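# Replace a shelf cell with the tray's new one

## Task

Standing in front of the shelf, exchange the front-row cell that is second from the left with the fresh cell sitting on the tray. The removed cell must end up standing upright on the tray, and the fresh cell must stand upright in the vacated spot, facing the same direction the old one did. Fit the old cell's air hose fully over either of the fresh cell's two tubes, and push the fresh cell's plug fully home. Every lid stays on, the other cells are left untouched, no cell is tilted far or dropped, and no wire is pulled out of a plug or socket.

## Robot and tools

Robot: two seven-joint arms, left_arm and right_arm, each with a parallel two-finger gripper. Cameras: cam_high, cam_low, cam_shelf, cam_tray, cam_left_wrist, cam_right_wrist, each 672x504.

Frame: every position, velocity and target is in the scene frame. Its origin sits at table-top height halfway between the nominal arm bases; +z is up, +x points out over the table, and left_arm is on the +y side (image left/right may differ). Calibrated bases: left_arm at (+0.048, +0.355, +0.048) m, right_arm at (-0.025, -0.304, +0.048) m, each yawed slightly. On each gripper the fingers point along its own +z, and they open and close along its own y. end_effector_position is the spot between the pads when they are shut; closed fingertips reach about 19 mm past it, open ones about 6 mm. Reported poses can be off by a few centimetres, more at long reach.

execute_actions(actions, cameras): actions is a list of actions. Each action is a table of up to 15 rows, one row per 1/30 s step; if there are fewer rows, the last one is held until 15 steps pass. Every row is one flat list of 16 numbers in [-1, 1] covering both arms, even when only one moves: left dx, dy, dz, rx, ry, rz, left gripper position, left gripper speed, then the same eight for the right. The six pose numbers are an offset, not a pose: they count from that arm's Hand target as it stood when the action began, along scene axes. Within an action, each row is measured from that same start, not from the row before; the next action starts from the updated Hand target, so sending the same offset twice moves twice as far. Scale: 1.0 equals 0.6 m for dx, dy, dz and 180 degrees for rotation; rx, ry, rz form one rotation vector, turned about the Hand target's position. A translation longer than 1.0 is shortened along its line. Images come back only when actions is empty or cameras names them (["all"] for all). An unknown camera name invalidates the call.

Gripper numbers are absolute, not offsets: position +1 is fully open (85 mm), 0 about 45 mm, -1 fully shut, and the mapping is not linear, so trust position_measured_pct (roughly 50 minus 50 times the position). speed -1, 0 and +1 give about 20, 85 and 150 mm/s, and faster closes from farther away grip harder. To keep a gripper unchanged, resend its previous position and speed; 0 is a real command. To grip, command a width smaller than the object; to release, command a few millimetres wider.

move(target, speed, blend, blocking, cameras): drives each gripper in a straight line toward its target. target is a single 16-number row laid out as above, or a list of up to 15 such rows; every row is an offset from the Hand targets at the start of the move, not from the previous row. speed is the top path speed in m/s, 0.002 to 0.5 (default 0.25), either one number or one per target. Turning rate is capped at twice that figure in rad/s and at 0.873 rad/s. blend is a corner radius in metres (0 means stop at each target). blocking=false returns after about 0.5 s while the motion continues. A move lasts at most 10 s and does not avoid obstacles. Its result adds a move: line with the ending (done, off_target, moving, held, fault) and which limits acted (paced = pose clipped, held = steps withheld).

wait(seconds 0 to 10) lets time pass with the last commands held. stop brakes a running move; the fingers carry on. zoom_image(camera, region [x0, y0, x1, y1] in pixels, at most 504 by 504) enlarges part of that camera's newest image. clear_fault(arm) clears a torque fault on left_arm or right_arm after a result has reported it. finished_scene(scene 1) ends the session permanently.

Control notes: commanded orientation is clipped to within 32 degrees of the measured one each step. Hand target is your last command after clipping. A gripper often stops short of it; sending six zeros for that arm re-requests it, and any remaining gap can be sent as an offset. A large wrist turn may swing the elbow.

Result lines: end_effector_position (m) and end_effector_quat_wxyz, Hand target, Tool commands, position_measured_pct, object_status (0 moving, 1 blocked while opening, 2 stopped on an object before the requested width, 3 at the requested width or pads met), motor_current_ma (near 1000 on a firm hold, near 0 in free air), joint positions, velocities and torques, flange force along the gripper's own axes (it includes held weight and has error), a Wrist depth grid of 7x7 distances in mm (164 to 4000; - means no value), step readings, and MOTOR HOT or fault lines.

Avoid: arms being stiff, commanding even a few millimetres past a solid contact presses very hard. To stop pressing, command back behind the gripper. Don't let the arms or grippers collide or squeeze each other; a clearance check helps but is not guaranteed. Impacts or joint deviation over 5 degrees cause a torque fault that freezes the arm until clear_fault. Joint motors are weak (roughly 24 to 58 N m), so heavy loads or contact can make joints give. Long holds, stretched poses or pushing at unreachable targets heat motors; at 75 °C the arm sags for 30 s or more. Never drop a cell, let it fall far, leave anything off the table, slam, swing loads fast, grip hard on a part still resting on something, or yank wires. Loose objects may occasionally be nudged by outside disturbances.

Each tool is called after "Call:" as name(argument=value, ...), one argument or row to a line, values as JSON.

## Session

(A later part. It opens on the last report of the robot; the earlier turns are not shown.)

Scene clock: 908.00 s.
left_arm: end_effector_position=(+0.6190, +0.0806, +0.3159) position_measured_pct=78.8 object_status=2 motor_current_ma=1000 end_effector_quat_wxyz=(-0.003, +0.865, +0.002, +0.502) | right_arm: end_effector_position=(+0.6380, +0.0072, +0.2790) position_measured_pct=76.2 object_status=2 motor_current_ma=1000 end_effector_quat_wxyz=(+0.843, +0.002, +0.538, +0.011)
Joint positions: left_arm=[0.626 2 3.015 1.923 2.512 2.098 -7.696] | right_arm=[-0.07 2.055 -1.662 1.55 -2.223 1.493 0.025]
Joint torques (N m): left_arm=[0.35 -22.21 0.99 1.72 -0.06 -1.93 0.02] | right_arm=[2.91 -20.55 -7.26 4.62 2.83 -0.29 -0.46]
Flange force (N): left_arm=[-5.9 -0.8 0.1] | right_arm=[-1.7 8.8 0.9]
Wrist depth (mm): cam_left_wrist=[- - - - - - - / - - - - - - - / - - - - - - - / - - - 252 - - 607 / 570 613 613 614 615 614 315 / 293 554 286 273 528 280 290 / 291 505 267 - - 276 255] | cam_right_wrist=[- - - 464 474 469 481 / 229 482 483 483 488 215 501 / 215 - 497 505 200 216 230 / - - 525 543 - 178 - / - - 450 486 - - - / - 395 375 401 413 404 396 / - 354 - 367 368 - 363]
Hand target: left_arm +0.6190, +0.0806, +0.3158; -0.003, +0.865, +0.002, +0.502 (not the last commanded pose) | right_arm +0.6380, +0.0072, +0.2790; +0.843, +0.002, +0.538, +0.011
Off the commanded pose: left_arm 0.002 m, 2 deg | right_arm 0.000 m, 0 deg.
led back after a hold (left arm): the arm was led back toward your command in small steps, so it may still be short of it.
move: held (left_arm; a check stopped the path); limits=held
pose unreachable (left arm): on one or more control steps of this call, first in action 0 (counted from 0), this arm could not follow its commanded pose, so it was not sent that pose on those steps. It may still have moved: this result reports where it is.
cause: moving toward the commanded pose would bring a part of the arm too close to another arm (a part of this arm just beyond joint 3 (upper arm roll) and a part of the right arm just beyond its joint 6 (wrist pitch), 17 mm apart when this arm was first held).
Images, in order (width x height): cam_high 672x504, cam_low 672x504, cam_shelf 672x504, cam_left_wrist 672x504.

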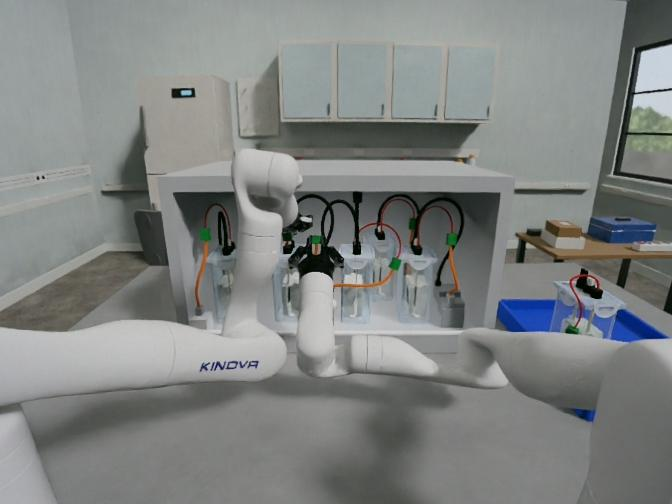

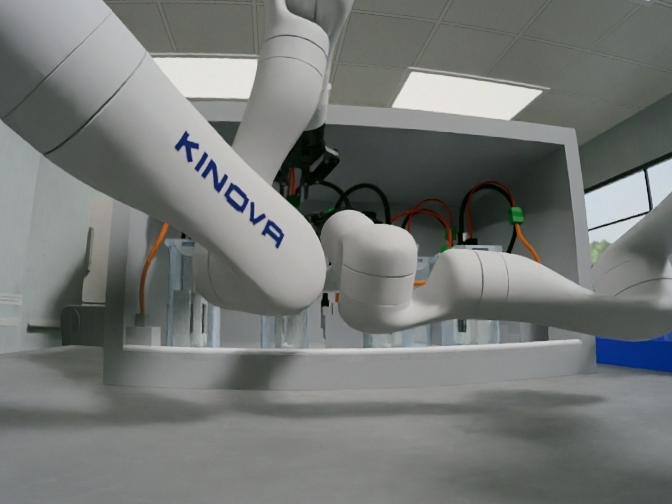

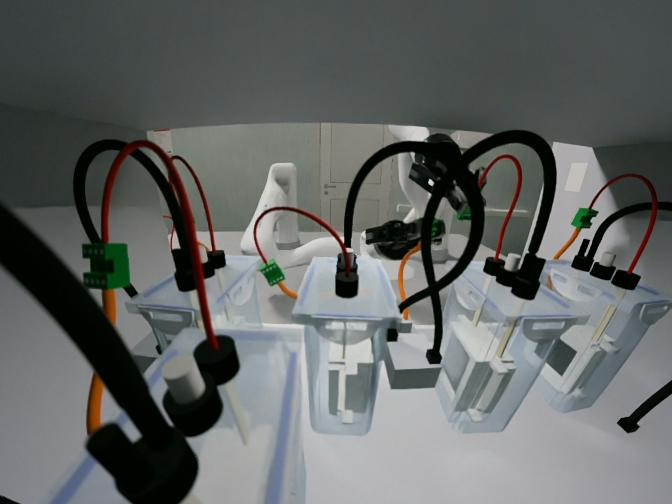

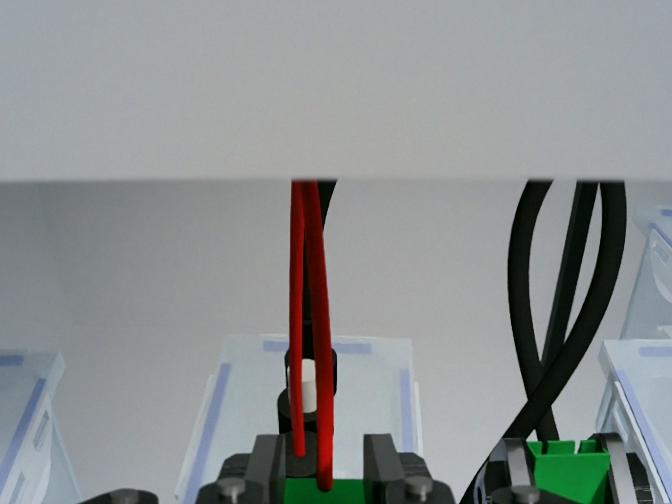

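Call:
move(
  target=[0, 0.01, 0.03, 0, -0.111, 0, -0.75, -1, 0, 0, 0, 0, 0, 0, -0.7, -1],
  speed=0.1,
  cameras=["cam_low"],
)

Scene clock: 913.67 s.
left_arm: end_effector_position=(+0.6190, +0.0866, +0.3338) position_measured_pct=78.8 object_status=2 motor_current_ma=1000 end_effector_quat_wxyz=(-0.002, +0.765, +0.003, +0.645) | right_arm: end_effector_position=(+0.6380, +0.0072, +0.2790) position_measured_pct=76.2 object_status=2 motor_current_ma=1000 end_effector_quat_wxyz=(+0.843, +0.002, +0.538, +0.011)
Joint positions: left_arm=[0.584 2.217 2.882 2.093 2.425 1.779 -7.604] | right_arm=[-0.07 2.055 -1.662 1.55 -2.223 1.493 0.025]
Joint torques (N m): left_arm=[0.29 -20.65 1.82 2.46 -0.46 -2.27 -0.03] | right_arm=[2.96 -20.55 -7.39 4.58 2.82 -0.26 -0.46]
Flange force (N): left_arm=[-6.1 -0.6 -1.4] | right_arm=[-1.6 8.7 0.8]
Wrist depth (mm): cam_left_wrist=[- - - - - - - / - - - - - - - / 541 543 541 543 539 540 453 / 547 550 549 545 549 271 272 / 559 562 559 558 562 559 556 / 550 575 575 571 573 567 495 / 547 585 583 583 583 586 583] | cam_right_wrist=[- - - 465 474 470 480 / 229 483 484 484 489 215 501 / 215 - 497 508 200 215 230 / - - 527 544 - 178 - / - - 450 485 - - - / - 394 375 399 413 405 397 / - 354 - 367 368 - 364]
Hand target: left_arm +0.6190, +0.0866, +0.3338; -0.002, +0.765, +0.003, +0.645 | right_arm +0.6380, +0.0072, +0.2790; +0.843, +0.002, +0.538, +0.011
Off the commanded pose: left_arm 0.000 m, 0 deg | right_arm 0.000 m, 0 deg.
move: done
Images, in order (width x height): cam_low 672x504.

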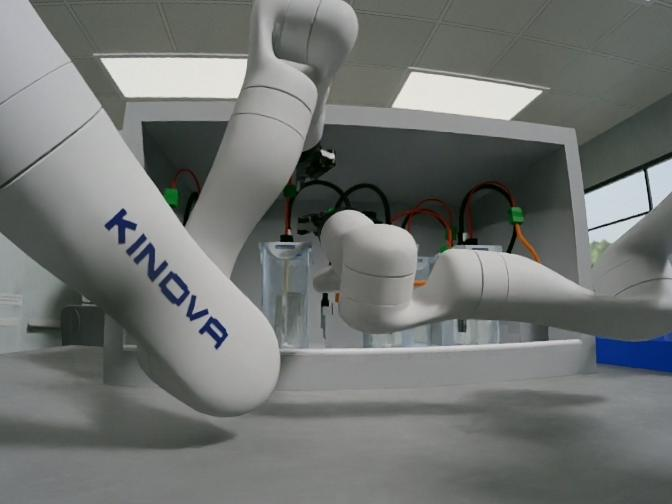

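Call:
move(
  target=[0, 0, 0, 0, 0, 0, -0.75, -1, 0, 0, 0, 0, -0.111, 0, -0.7, -1],
  speed=0.1,
  cameras=["cam_low", "cam_left_wrist", "cam_right_wrist", "cam_shelf", "cam_high"],
)

Call:
zoom_image(
  camera="cam_shelf",
  region=[340, 140, 560, 300],
)

Scene clock: 920.33 s.
left_arm: end_effector_position=(+0.6190, +0.0866, +0.3338) position_measured_pct=78.8 object_status=2 motor_current_ma=1000 end_effector_quat_wxyz=(-0.002, +0.765, +0.002, +0.645) | right_arm: end_effector_position=(+0.6380, +0.0072, +0.2790) position_measured_pct=76.2 object_status=2 motor_current_ma=1000 end_effector_quat_wxyz=(+0.923, +0.000, +0.384, +0.011)
Joint positions: left_arm=[0.584 2.217 2.882 2.093 2.425 1.779 -7.604] | right_arm=[-0.115 2.066 -1.541 1.198 -1.867 1.527 -0.342]
Joint torques (N m): left_arm=[0.36 -20.75 1.81 2.45 -0.43 -2.28 -0.06] | right_arm=[3.38 -21.4 -6.44 3.56 1.88 0.36 -0.41]
Flange force (N): left_arm=[-6.4 -0.7 -1.3] | right_arm=[0.6 9.7 1.5]
Wrist depth (mm): cam_left_wrist=[- - - - - - - / - - - - - - - / 540 543 543 541 542 539 451 / 548 550 548 545 550 271 272 / 559 563 560 560 561 557 556 / 550 573 574 572 575 570 494 / 548 585 584 583 586 583 579] | cam_right_wrist=[- 456 - - 206 206 207 / - - - - - - 186 / - - 179 437 - - - / - - 260 400 - - - / - 345 279 357 - - - / - 310 322 320 321 - - / 294 300 307 308 310 308 -]
Hand target: left_arm +0.6190, +0.0866, +0.3338; -0.002, +0.765, +0.002, +0.645 | right_arm +0.6380, +0.0072, +0.2790; +0.923, +0.000, +0.384, +0.011
Off the commanded pose: left_arm 0.000 m, 0 deg | right_arm 0.000 m, 0 deg.
move: done
Images, in order (width x height): cam_high 672x504, cam_low 672x504, cam_shelf 672x504, cam_left_wrist 672x504, cam_right_wrist 672x504.

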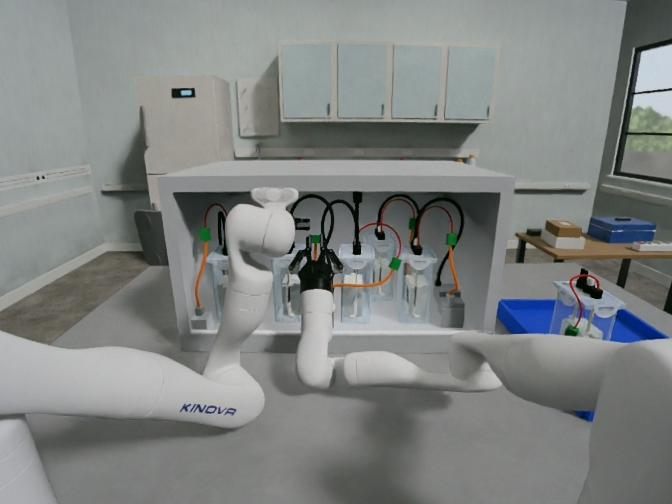

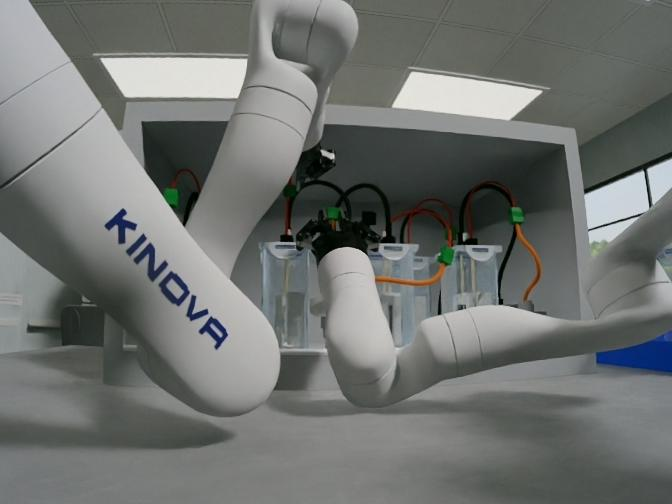

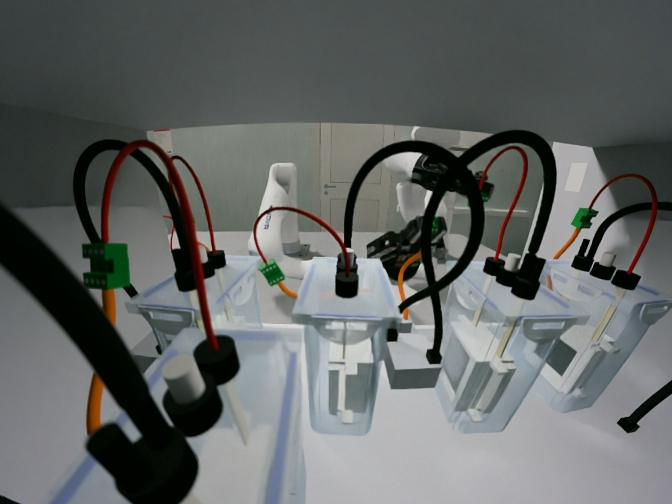

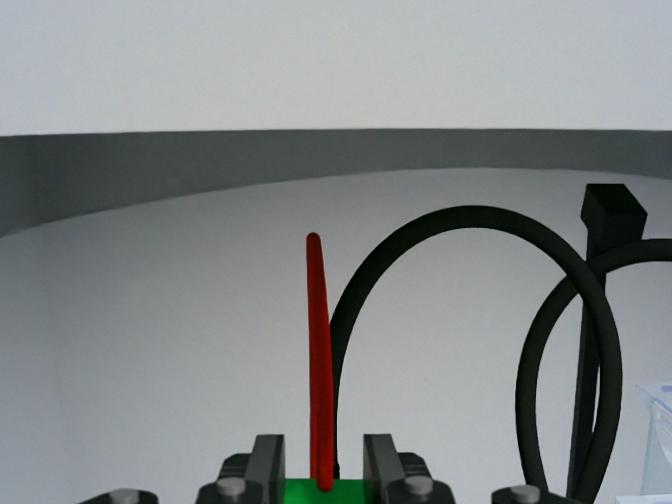

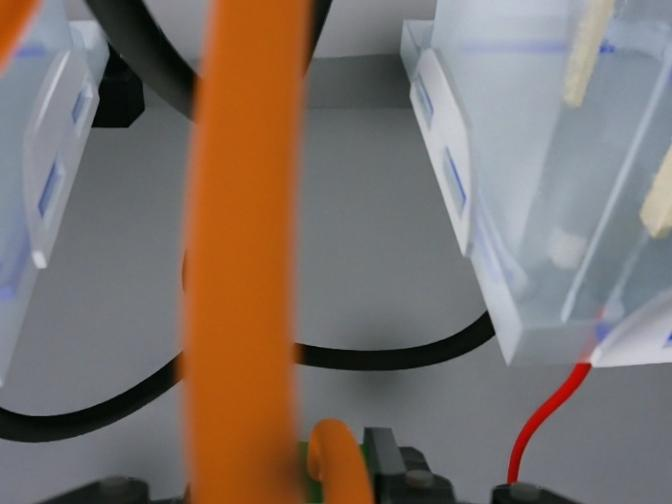

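Scaled by 2.291 from the camera's 672x504 image, which has a finer 960x720 frame.

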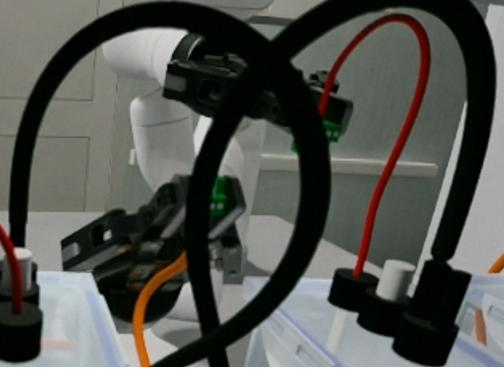

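Call:
move(
  target=[0, -0.02, -0.04, 0, 0, 0, -0.75, -1, 0, 0, 0, 0, 0, 0, -0.7, -1],
  speed=0.06,
  cameras=["cam_low", "cam_left_wrist", "cam_right_wrist", "cam_shelf"],
)

Call:
zoom_image(
  camera="cam_left_wrist",
  region=[520, 444, 672, 504],
)

Call:
zoom_image(
  camera="cam_left_wrist",
  region=[250, 444, 402, 504],
)

Call:
zoom_image(
  camera="cam_shelf",
  region=[340, 140, 560, 300],
)

Scene clock: 923.23 s.
left_arm: end_effector_position=(+0.6190, +0.0746, +0.3098) position_measured_pct=78.8 object_status=2 motor_current_ma=1000 end_effector_quat_wxyz=(-0.002, +0.765, +0.003, +0.645) | right_arm: end_effector_position=(+0.6380, +0.0071, +0.2790) position_measured_pct=76.2 object_status=2 motor_current_ma=1000 end_effector_quat_wxyz=(+0.923, +0.000, +0.384, +0.011)
Joint positions: left_arm=[0.479 2.247 2.697 2.078 2.46 1.812 -7.448] | right_arm=[-0.115 2.066 -1.541 1.198 -1.867 1.527 -0.342]
Joint torques (N m): left_arm=[0.43 -20.55 3.2 2.89 -0.78 -2.05 -0.04] | right_arm=[3.28 -21.43 -6.48 3.55 1.92 0.34 -0.46]
Flange force (N): left_arm=[-6.8 -1.5 -1.2] | right_arm=[0.2 9.3 1.4]
Wrist depth (mm): cam_left_wrist=[238 182 258 195 284 298 315 / 527 527 528 529 526 529 528 / 536 540 540 534 534 441 422 / 550 549 551 551 551 285 552 / 561 562 560 563 563 556 559 / 571 577 575 574 573 499 402 / 585 587 583 582 585 500 585] | cam_right_wrist=[- 458 - - 206 205 207 / - - - - - - 186 / - - 179 436 - - - / - - 260 397 - - - / - 345 279 355 - - - / - 310 322 320 321 - - / 293 301 307 308 310 307 -]
Hand target: left_arm +0.6190, +0.0746, +0.3098; -0.002, +0.765, +0.003, +0.645 | right_arm +0.6380, +0.0071, +0.2790; +0.923, +0.000, +0.384, +0.011
Off the commanded pose: left_arm 0.000 m, 0 deg | right_arm 0.000 m, 0 deg.
joint sent to its limit (left arm) — joint 2 (shoulder), upper limit. The joint targets still meet the commanded pose.
move: done
Images, in order (width x height): cam_low 672x504, cam_shelf 672x504, cam_left_wrist 672x504, cam_right_wrist 672x504.

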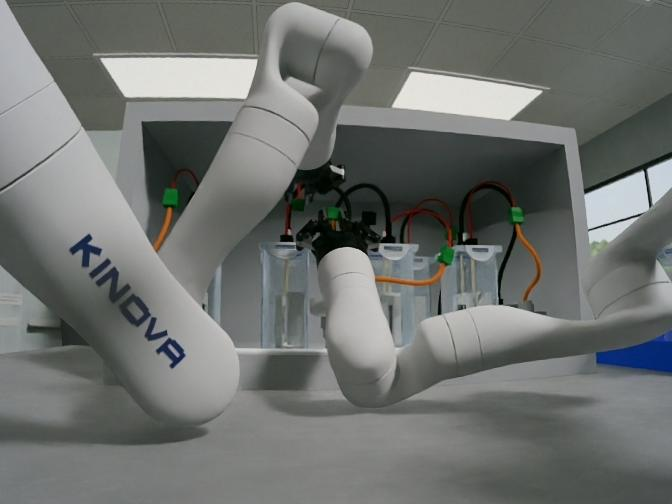

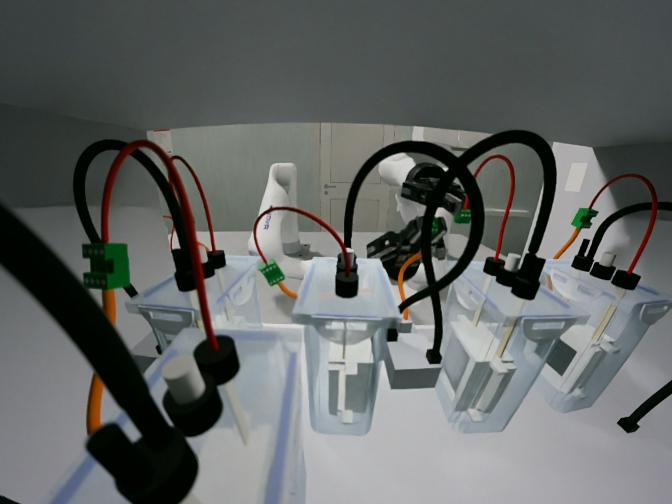

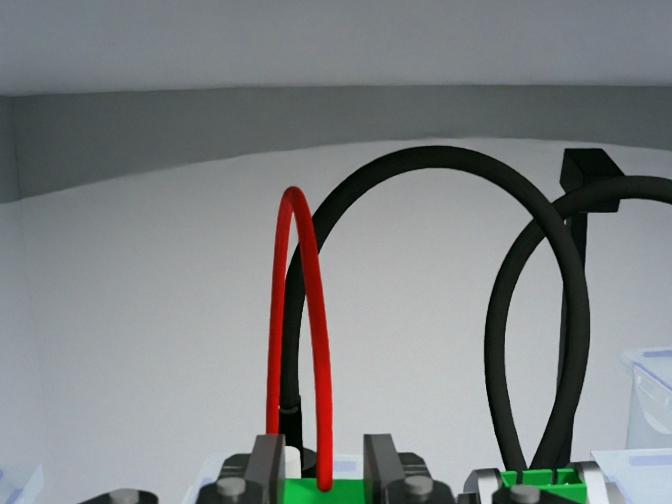

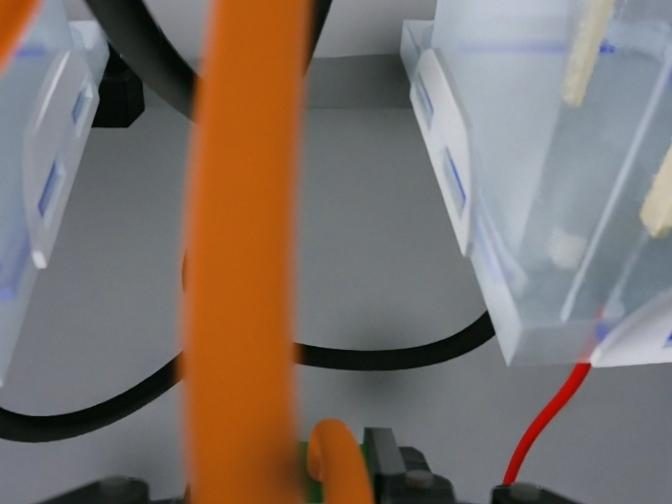

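Scaled by 3.316.

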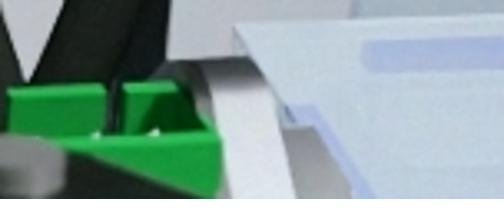

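Scaled by 3.316.

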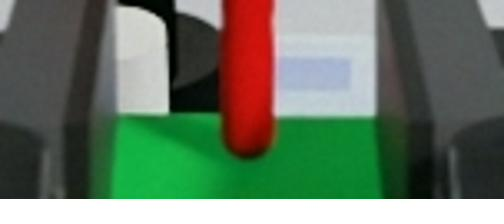

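Scaled by 2.291 from the camera's 672x504 image, which has a finer 960x720 frame.

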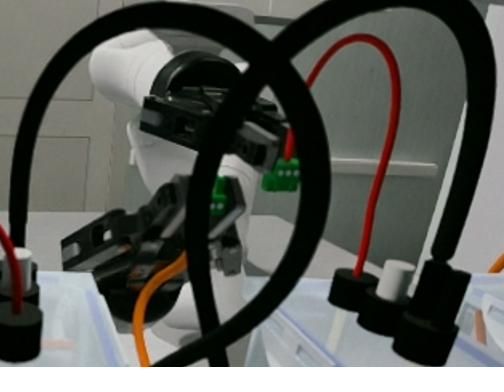

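Call:
move(
  target=[
    [0, 0, 0.04, 0, 0, 0, -0.75, -1, 0, 0, 0, 0, 0, 0, -0.7, -1],
    [0.004, -0.0872, 0.04, 0, 0, 0, -0.75, -1, 0, 0, 0, 0, 0, 0, -0.7, -1],
  ],
  speed=0.06,
  cameras=["cam_low", "cam_left_wrist", "cam_high", "cam_shelf"],
)

Call:
zoom_image(
  camera="cam_shelf",
  region=[400, 170, 490, 230],
)

Scene clock: 932.63 s.
left_arm: end_effector_position=(+0.6214, +0.0223, +0.3338) position_measured_pct=78.8 object_status=2 motor_current_ma=1000 end_effector_quat_wxyz=(-0.002, +0.765, +0.002, +0.645) | right_arm: end_effector_position=(+0.6380, +0.0071, +0.2790) position_measured_pct=76.2 object_status=2 motor_current_ma=1000 end_effector_quat_wxyz=(+0.923, +0.000, +0.384, +0.011)
Joint positions: left_arm=[0.56 2.154 2.683 1.931 2.432 1.816 -7.387] | right_arm=[-0.115 2.066 -1.541 1.198 -1.867 1.527 -0.342]
Joint torques (N m): left_arm=[0.48 -22.12 3.34 3.15 -0.92 -2.09 -0.1] | right_arm=[3.33 -21.5 -6.44 3.65 1.88 0.43 -0.46]
Flange force (N): left_arm=[-6.6 -2.3 -1.3] | right_arm=[0.8 9.7 1.5]
Wrist depth (mm): cam_left_wrist=[- - - - - - - / - - - - - - - / - 538 537 534 539 441 539 / 547 545 262 547 268 421 541 / 556 556 557 557 284 553 395 / 572 566 569 567 566 490 384 / 583 580 578 578 574 573 370] | cam_right_wrist=[- 458 - - 206 205 207 / - - - - - - 186 / - - 179 436 - - - / - - 260 398 - - - / - 345 279 355 - - - / - 310 322 320 321 - - / 294 301 307 308 311 307 -]
Hand target: left_arm +0.6214, +0.0223, +0.3338; -0.002, +0.765, +0.002, +0.645 | right_arm +0.6380, +0.0071, +0.2790; +0.923, +0.000, +0.384, +0.011
Off the commanded pose: left_arm 0.000 m, 0 deg | right_arm 0.000 m, 0 deg.
move: done
Images, in order (width x height): cam_high 672x504, cam_low 672x504, cam_shelf 672x504, cam_left_wrist 672x504.

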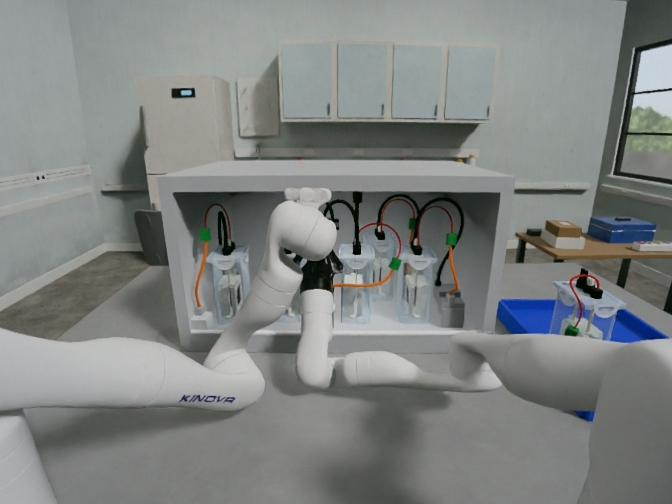

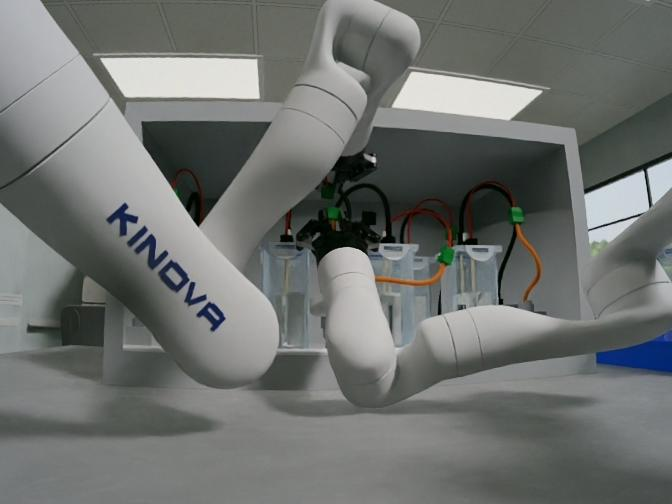

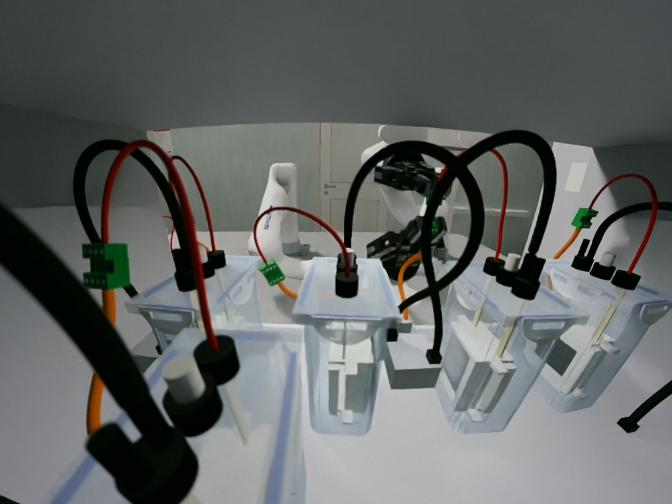

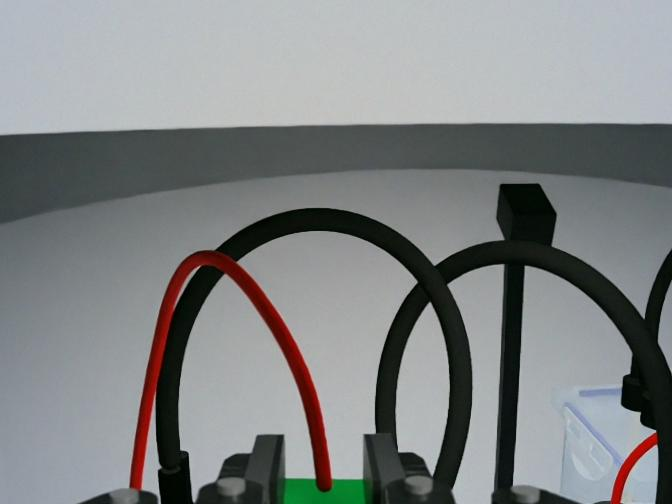

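Scaled by 5.600 from the camera's 672x504 image, which has a finer 960x720 frame.

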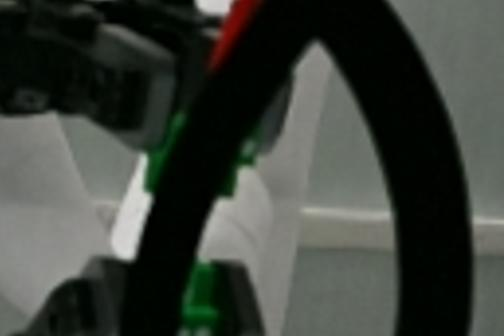

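Call:
move(
  target=[0, 0, -0.0167, 0, 0, 0, -0.75, -1, 0, 0, 0, 0, 0, 0, -0.7, -1],
  speed=0.05,
  cameras=["cam_shelf", "cam_left_wrist"],
)

Call:
zoom_image(
  camera="cam_shelf",
  region=[400, 170, 490, 230],
)

Scene clock: 937.43 s.
left_arm: end_effector_position=(+0.6214, +0.0223, +0.3238) position_measured_pct=78.8 object_status=2 motor_current_ma=1000 end_effector_quat_wxyz=(-0.002, +0.764, +0.002, +0.645) | right_arm: end_effector_position=(+0.6380, +0.0071, +0.2790) position_measured_pct=76.2 object_status=2 motor_current_ma=1000 end_effector_quat_wxyz=(+0.923, +0.000, +0.384, +0.011)
Joint positions: left_arm=[0.557 2.178 2.678 1.935 2.426 1.802 -7.374] | right_arm=[-0.115 2.066 -1.541 1.198 -1.867 1.527 -0.342]
Joint torques (N m): left_arm=[0.56 -21.94 3.48 3.4 -1 -2.02 -0.03] | right_arm=[3.33 -21.43 -6.45 3.51 1.87 0.36 -0.43]
Flange force (N): left_arm=[-6.3 -2.3 -1.0] | right_arm=[0.3 9.4 1.4]
Wrist depth (mm): cam_left_wrist=[- - - - - - - / 527 529 526 527 526 525 523 / 534 536 532 530 535 530 536 / 546 544 543 544 266 426 541 / 559 558 558 560 555 557 393 / 571 570 571 568 566 490 379 / 582 578 580 580 579 575 336] | cam_right_wrist=[- 457 - - 206 205 207 / - - - - - - 186 / - - 179 437 - - - / - - 260 398 - - - / - 345 279 355 - - - / - 311 322 320 320 - - / 294 300 307 308 310 307 -]
Hand target: left_arm +0.6214, +0.0223, +0.3238; -0.002, +0.764, +0.002, +0.645 | right_arm +0.6380, +0.0071, +0.2790; +0.923, +0.000, +0.384, +0.011
Off the commanded pose: left_arm 0.000 m, 0 deg | right_arm 0.000 m, 0 deg.
move: done
Images, in order (width x height): cam_shelf 672x504, cam_left_wrist 672x504.

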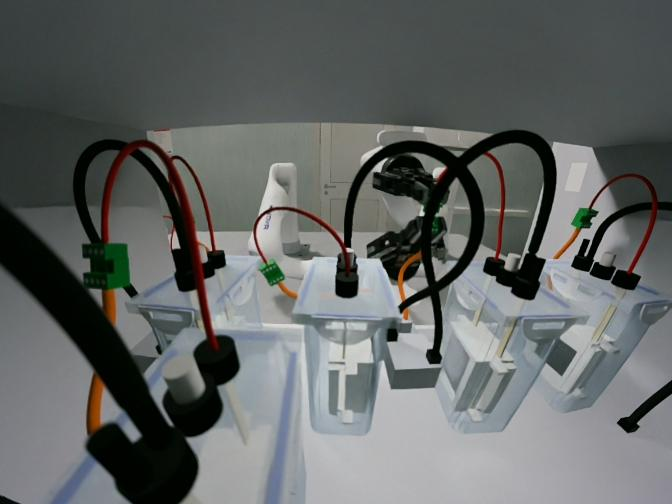

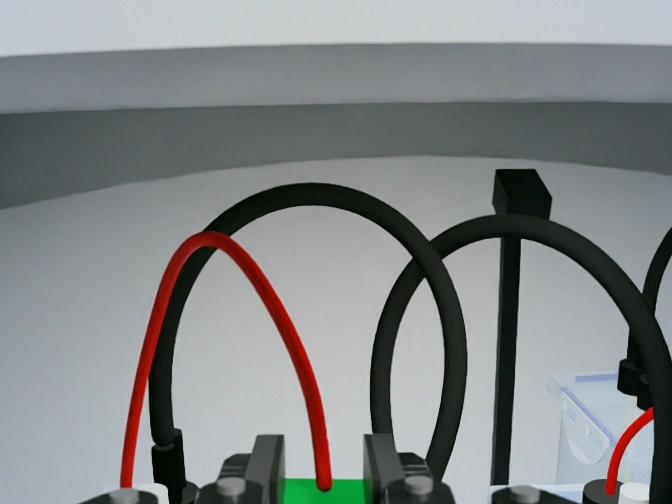

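Scaled by 5.600 from the camera's 672x504 image, which has a finer 960x720 frame.

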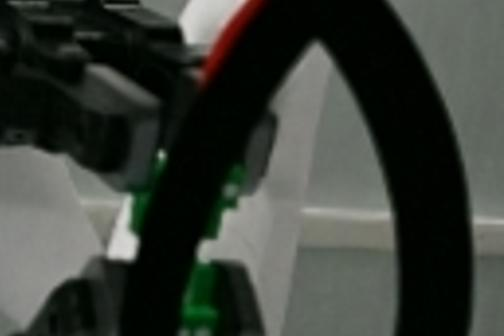

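Call:
zoom_image(
  camera="cam_shelf",
  region=[410, 180, 460, 240],
)

Scaled by 8.400 from the camera's 672x504 image, which has a finer 960x720 frame.

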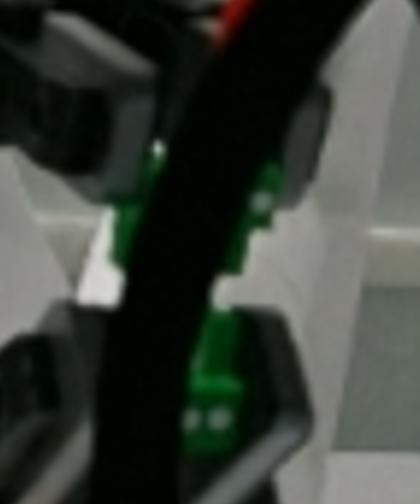

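Call:
move(
  target=[
    [0, 0, 0.02, 0, 0, 0, -0.75, -1, 0, 0, 0, 0, 0, 0, -0.7, -1],
    [0.0142, 0, 0.02, 0, 0, 0, -0.75, -1, 0, 0, 0, 0, 0, 0, -0.7, -1],
  ],
  speed=0.05,
  cameras=["cam_shelf", "cam_left_wrist"],
)

Call:
zoom_image(
  camera="cam_shelf",
  region=[410, 180, 460, 240],
)

Scene clock: 948.50 s.
left_arm: end_effector_position=(+0.6299, +0.0223, +0.3358) position_measured_pct=78.8 object_status=2 motor_current_ma=1000 end_effector_quat_wxyz=(-0.002, +0.764, +0.003, +0.645) | right_arm: end_effector_position=(+0.6380, +0.0071, +0.2790) position_measured_pct=76.2 object_status=2 motor_current_ma=1000 end_effector_quat_wxyz=(+0.923, +0.000, +0.384, +0.011)
Joint positions: left_arm=[0.551 2.147 2.691 1.911 2.446 1.798 -7.382] | right_arm=[-0.115 2.066 -1.541 1.198 -1.867 1.527 -0.342]
Joint torques (N m): left_arm=[0.46 -22.35 3.32 3.32 -1.01 -2.07 -0.02] | right_arm=[3.37 -21.46 -6.37 3.54 1.9 0.39 -0.42]
Flange force (N): left_arm=[-6.3 -2.3 -1.2] | right_arm=[0.5 9.6 1.5]
Wrist depth (mm): cam_left_wrist=[- - - - - - - / - - - - - - - / - - - - - - - / 538 536 533 533 535 413 536 / 549 547 550 550 277 545 384 / 561 560 563 562 559 557 373 / 574 573 571 571 569 568 361] | cam_right_wrist=[- 457 - - 205 205 207 / - - - - - - 185 / - - 179 437 - - - / - - 260 399 - - - / - 344 279 356 - - - / - 311 322 320 320 - - / 294 301 307 308 310 308 -]
Hand target: left_arm +0.6299, +0.0223, +0.3358; -0.002, +0.765, +0.003, +0.645 | right_arm +0.6380, +0.0071, +0.2790; +0.923, +0.000, +0.384, +0.011
Off the commanded pose: left_arm 0.000 m, 0 deg | right_arm 0.000 m, 0 deg.
move: done
Images, in order (width x height): cam_shelf 672x504, cam_left_wrist 672x504.

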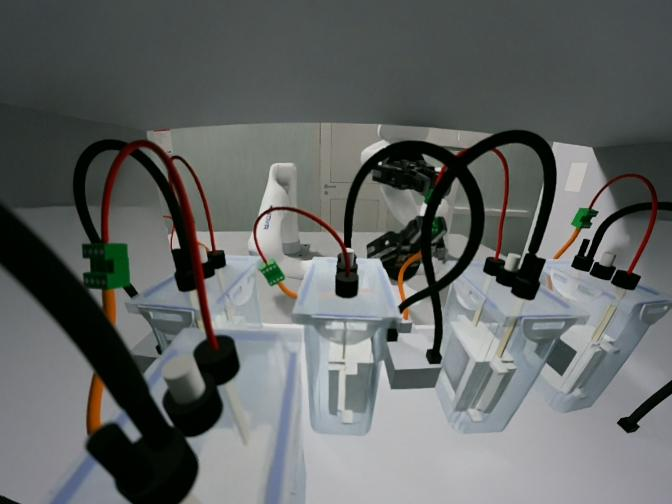

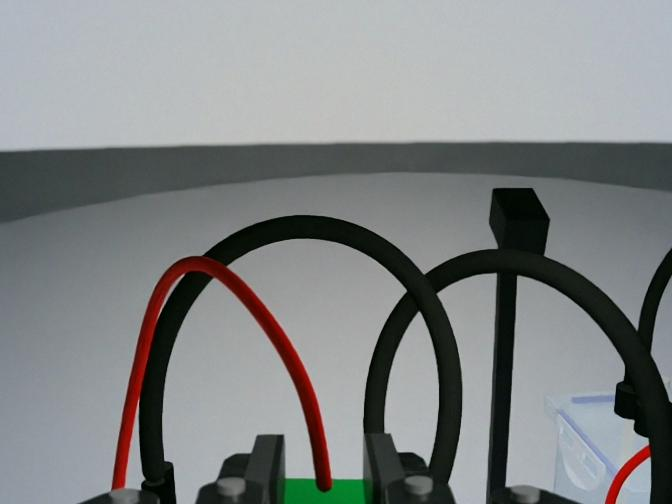

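Scaled by 8.400 from the camera's 672x504 image, which has a finer 960x720 frame.

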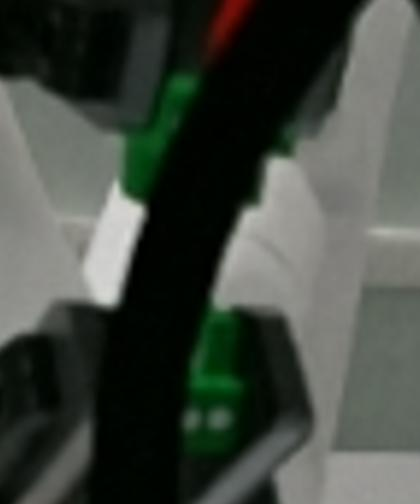

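Call:
move(
  target=[
    [-0.018, 0.087, 0, 0, 0, 0, -0.75, -1, 0, 0, 0, 0, 0, 0, -0.7, -1],
    [-0.018, 0.087, -0.0433, 0, 0, 0, -0.75, -1, 0, 0, 0, 0, 0, 0, -0.7, -1],
  ],
  speed=0.06,
  cameras=["cam_shelf", "cam_left_wrist"],
)

Call:
zoom_image(
  camera="cam_left_wrist",
  region=[460, 444, 612, 504],
)

Call:
zoom_image(
  camera="cam_shelf",
  region=[410, 170, 480, 240],
)

Scene clock: 956.27 s.
left_arm: end_effector_position=(+0.6191, +0.0745, +0.3098) position_measured_pct=78.8 object_status=2 motor_current_ma=1000 end_effector_quat_wxyz=(-0.002, +0.764, +0.002, +0.645) | right_arm: end_effector_position=(+0.6380, +0.0071, +0.2790) position_measured_pct=76.2 object_status=2 motor_current_ma=1000 end_effector_quat_wxyz=(+0.923, +0.000, +0.384, +0.011)
Joint positions: left_arm=[0.479 2.247 2.697 2.077 2.46 1.812 -7.448] | right_arm=[-0.115 2.066 -1.541 1.198 -1.867 1.527 -0.342]
Joint torques (N m): left_arm=[0.31 -20.47 3.16 2.9 -0.84 -2.03 0.04] | right_arm=[3.33 -21.37 -6.46 3.57 1.91 0.46 -0.44]
Flange force (N): left_arm=[-6.4 -1.4 -1.3] | right_arm=[0.5 9.5 1.7]
Wrist depth (mm): cam_left_wrist=[235 245 256 193 281 294 312 / 527 529 528 530 529 529 530 / 536 538 539 535 535 440 422 / 549 550 548 548 550 284 548 / 559 563 562 562 562 492 557 / 569 575 573 576 575 495 415 / 585 585 583 583 586 501 310] | cam_right_wrist=[- 458 - - 206 205 207 / - - - - - - 186 / - - 179 435 - - - / - - 260 398 - - - / - 344 279 356 - - - / - 311 322 320 320 - - / 294 300 307 308 310 308 -]
Hand target: left_arm +0.6191, +0.0745, +0.3098; -0.002, +0.765, +0.002, +0.645 | right_arm +0.6380, +0.0071, +0.2790; +0.923, +0.000, +0.384, +0.011
Off the commanded pose: left_arm 0.000 m, 0 deg | right_arm 0.000 m, 0 deg.
joint sent to its limit (left arm) — joint 2 (shoulder), upper limit. The joint targets still meet the commanded pose.
move: done
Images, in order (width x height): cam_shelf 672x504, cam_left_wrist 672x504.

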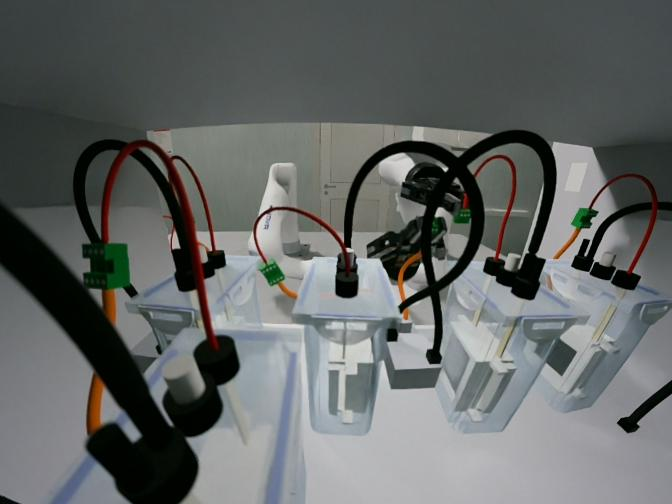

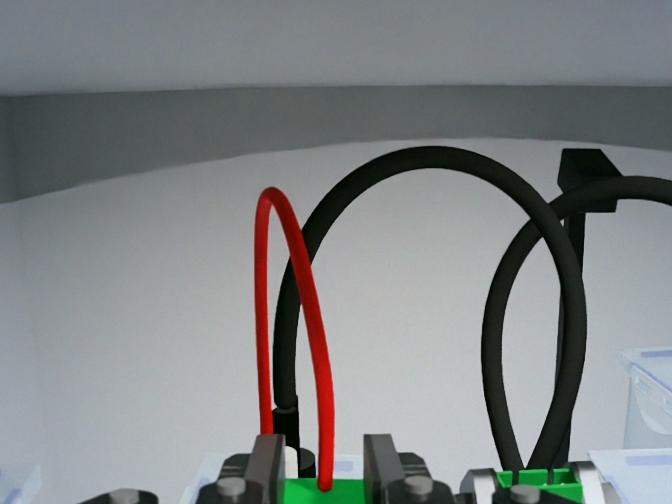

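Scaled by 3.316.

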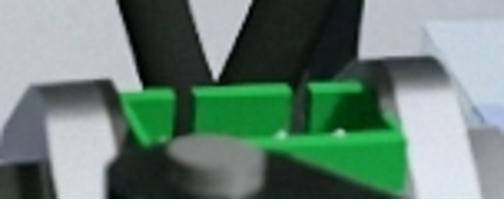

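Scaled by 7.200 from the camera's 672x504 image, which has a finer 960x720 frame.

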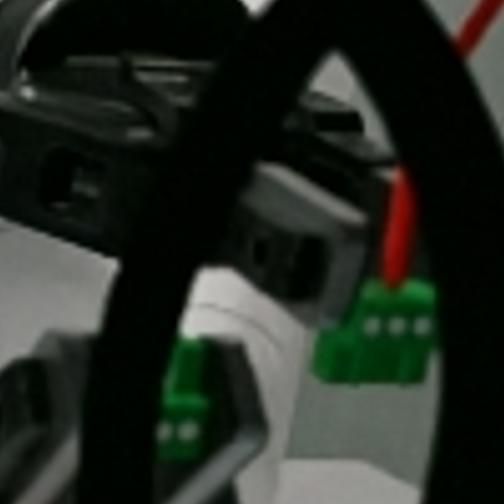

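Call:
zoom_image(
  camera="cam_shelf",
  region=[75, 230, 145, 300],
)

Call:
zoom_image(
  camera="cam_shelf",
  region=[555, 190, 615, 250],
)

Call:
zoom_image(
  camera="cam_shelf",
  region=[425, 190, 485, 250],
)

Scaled by 7.200 from the camera's 672x504 image, which has a finer 960x720 frame.

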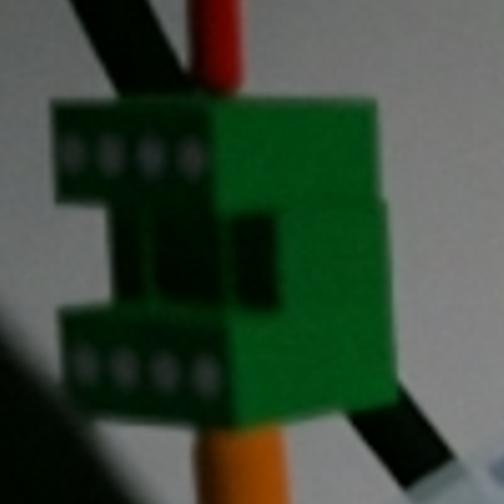

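Scaled by 8.400 from the camera's 672x504 image, which has a finer 960x720 frame.

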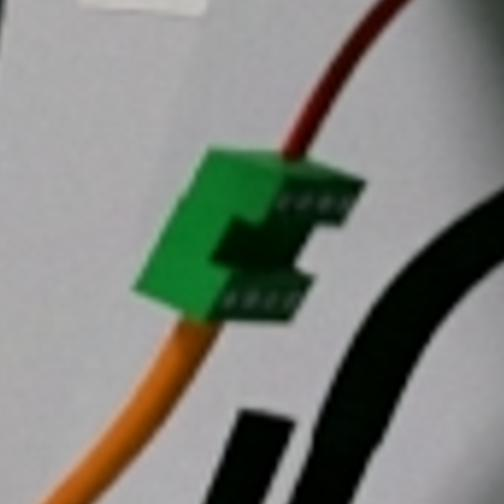

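Scaled by 8.400 from the camera's 672x504 image, which has a finer 960x720 frame.

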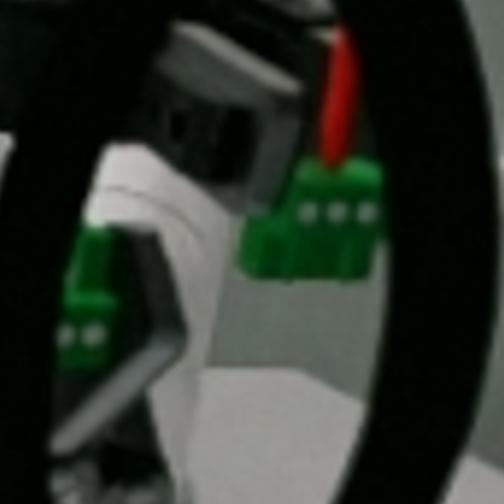

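Call:
move(
  target=[
    [-0.04, 0, 0.0333, 0, 0, 0, -0.75, -1, 0, 0, 0, 0, 0, 0, -0.7, -1],
    [-0.082, -0.09, 0.0333, 0, 0, 0, -0.75, -1, 0, 0, 0, 0, 0, 0, -0.7, -1],
  ],
  speed=0.06,
  blend=0.02,
  cameras=["cam_shelf", "cam_left_wrist", "cam_low"],
)

Call:
zoom_image(
  camera="cam_left_wrist",
  region=[240, 404, 410, 504],
)

Call:
zoom_image(
  camera="cam_shelf",
  region=[410, 170, 480, 240],
)

Scene clock: 976.20 s.
left_arm: end_effector_position=(+0.5699, +0.0205, +0.3298) position_measured_pct=78.8 object_status=2 motor_current_ma=1000 end_effector_quat_wxyz=(-0.002, +0.765, +0.003, +0.645) | right_arm: end_effector_position=(+0.6380, +0.0071, +0.2790) position_measured_pct=76.2 object_status=2 motor_current_ma=1000 end_effector_quat_wxyz=(+0.923, +0.000, +0.384, +0.011)
Joint positions: left_arm=[0.625 2.17 2.638 2.03 2.337 1.932 -7.426] | right_arm=[-0.115 2.066 -1.541 1.198 -1.867 1.527 -0.342]
Joint torques (N m): left_arm=[0.57 -20.93 3.24 2.35 -0.83 -2.09 -0.05] | right_arm=[3.28 -21.47 -6.42 3.52 1.92 0.42 -0.44]
Flange force (N): left_arm=[-6.5 -2.5 -0.7] | right_arm=[0.3 9.3 1.5]
Wrist depth (mm): cam_left_wrist=[- - - - - - - / - - - - - - - / 586 586 584 581 585 580 580 / 598 597 595 597 313 296 595 / 612 611 607 610 609 607 458 / 626 624 623 620 623 494 377 / 634 634 355 634 560 350 287] | cam_right_wrist=[- 456 - - 206 205 207 / - - - - - - 186 / - - 179 437 - - - / - - 260 400 - - - / - 345 278 356 - - - / - 311 323 320 320 - - / 294 300 307 309 311 307 -]
Hand target: left_arm +0.5699, +0.0205, +0.3298; -0.002, +0.765, +0.003, +0.645 | right_arm +0.6380, +0.0071, +0.2790; +0.923, +0.000, +0.384, +0.011
Off the commanded pose: left_arm 0.000 m, 0 deg | right_arm 0.000 m, 0 deg.
move: done; blend cut to 0.0156 m at target 1
Images, in order (width x height): cam_low 672x504, cam_shelf 672x504, cam_left_wrist 672x504.

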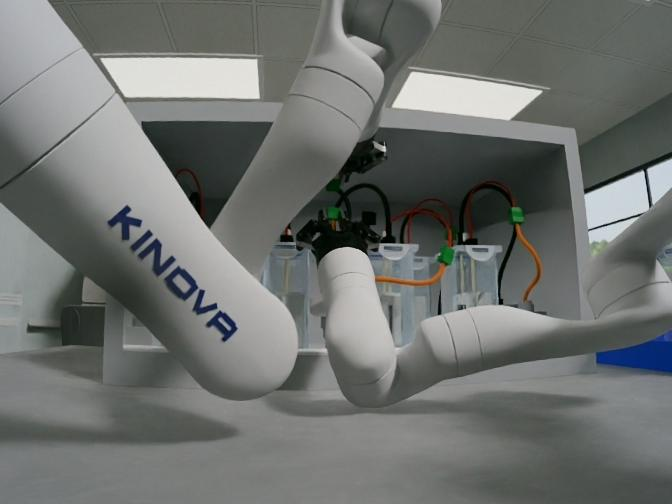

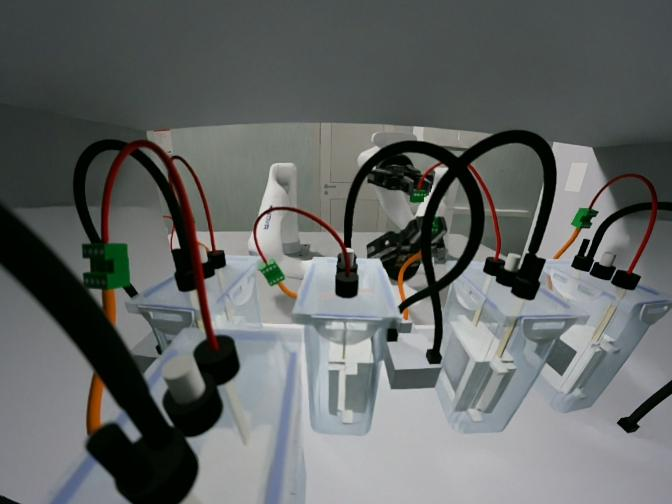

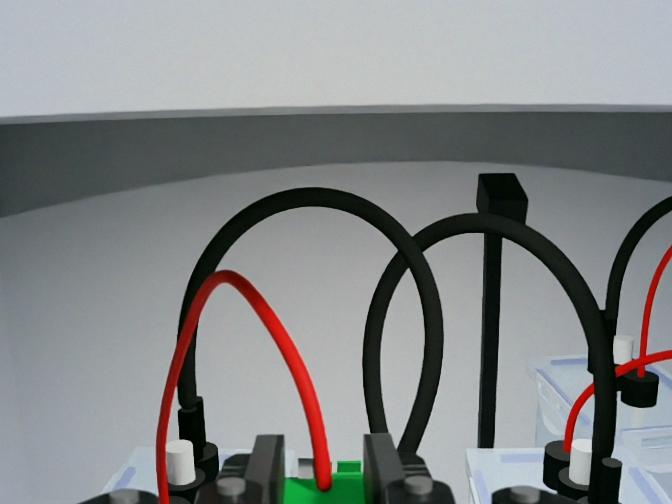

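Scaled by 2.965.

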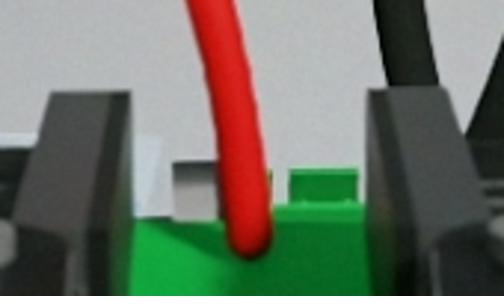

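Scaled by 7.200 from the camera's 672x504 image, which has a finer 960x720 frame.

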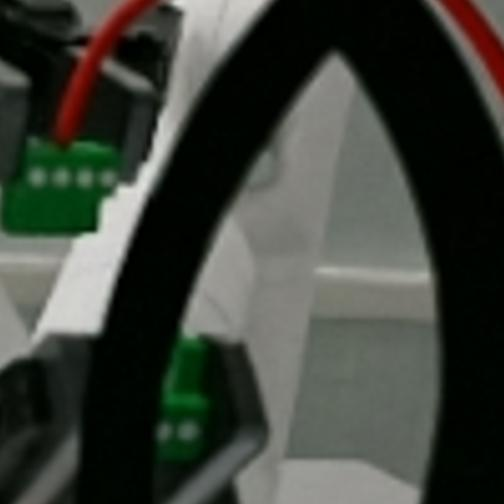

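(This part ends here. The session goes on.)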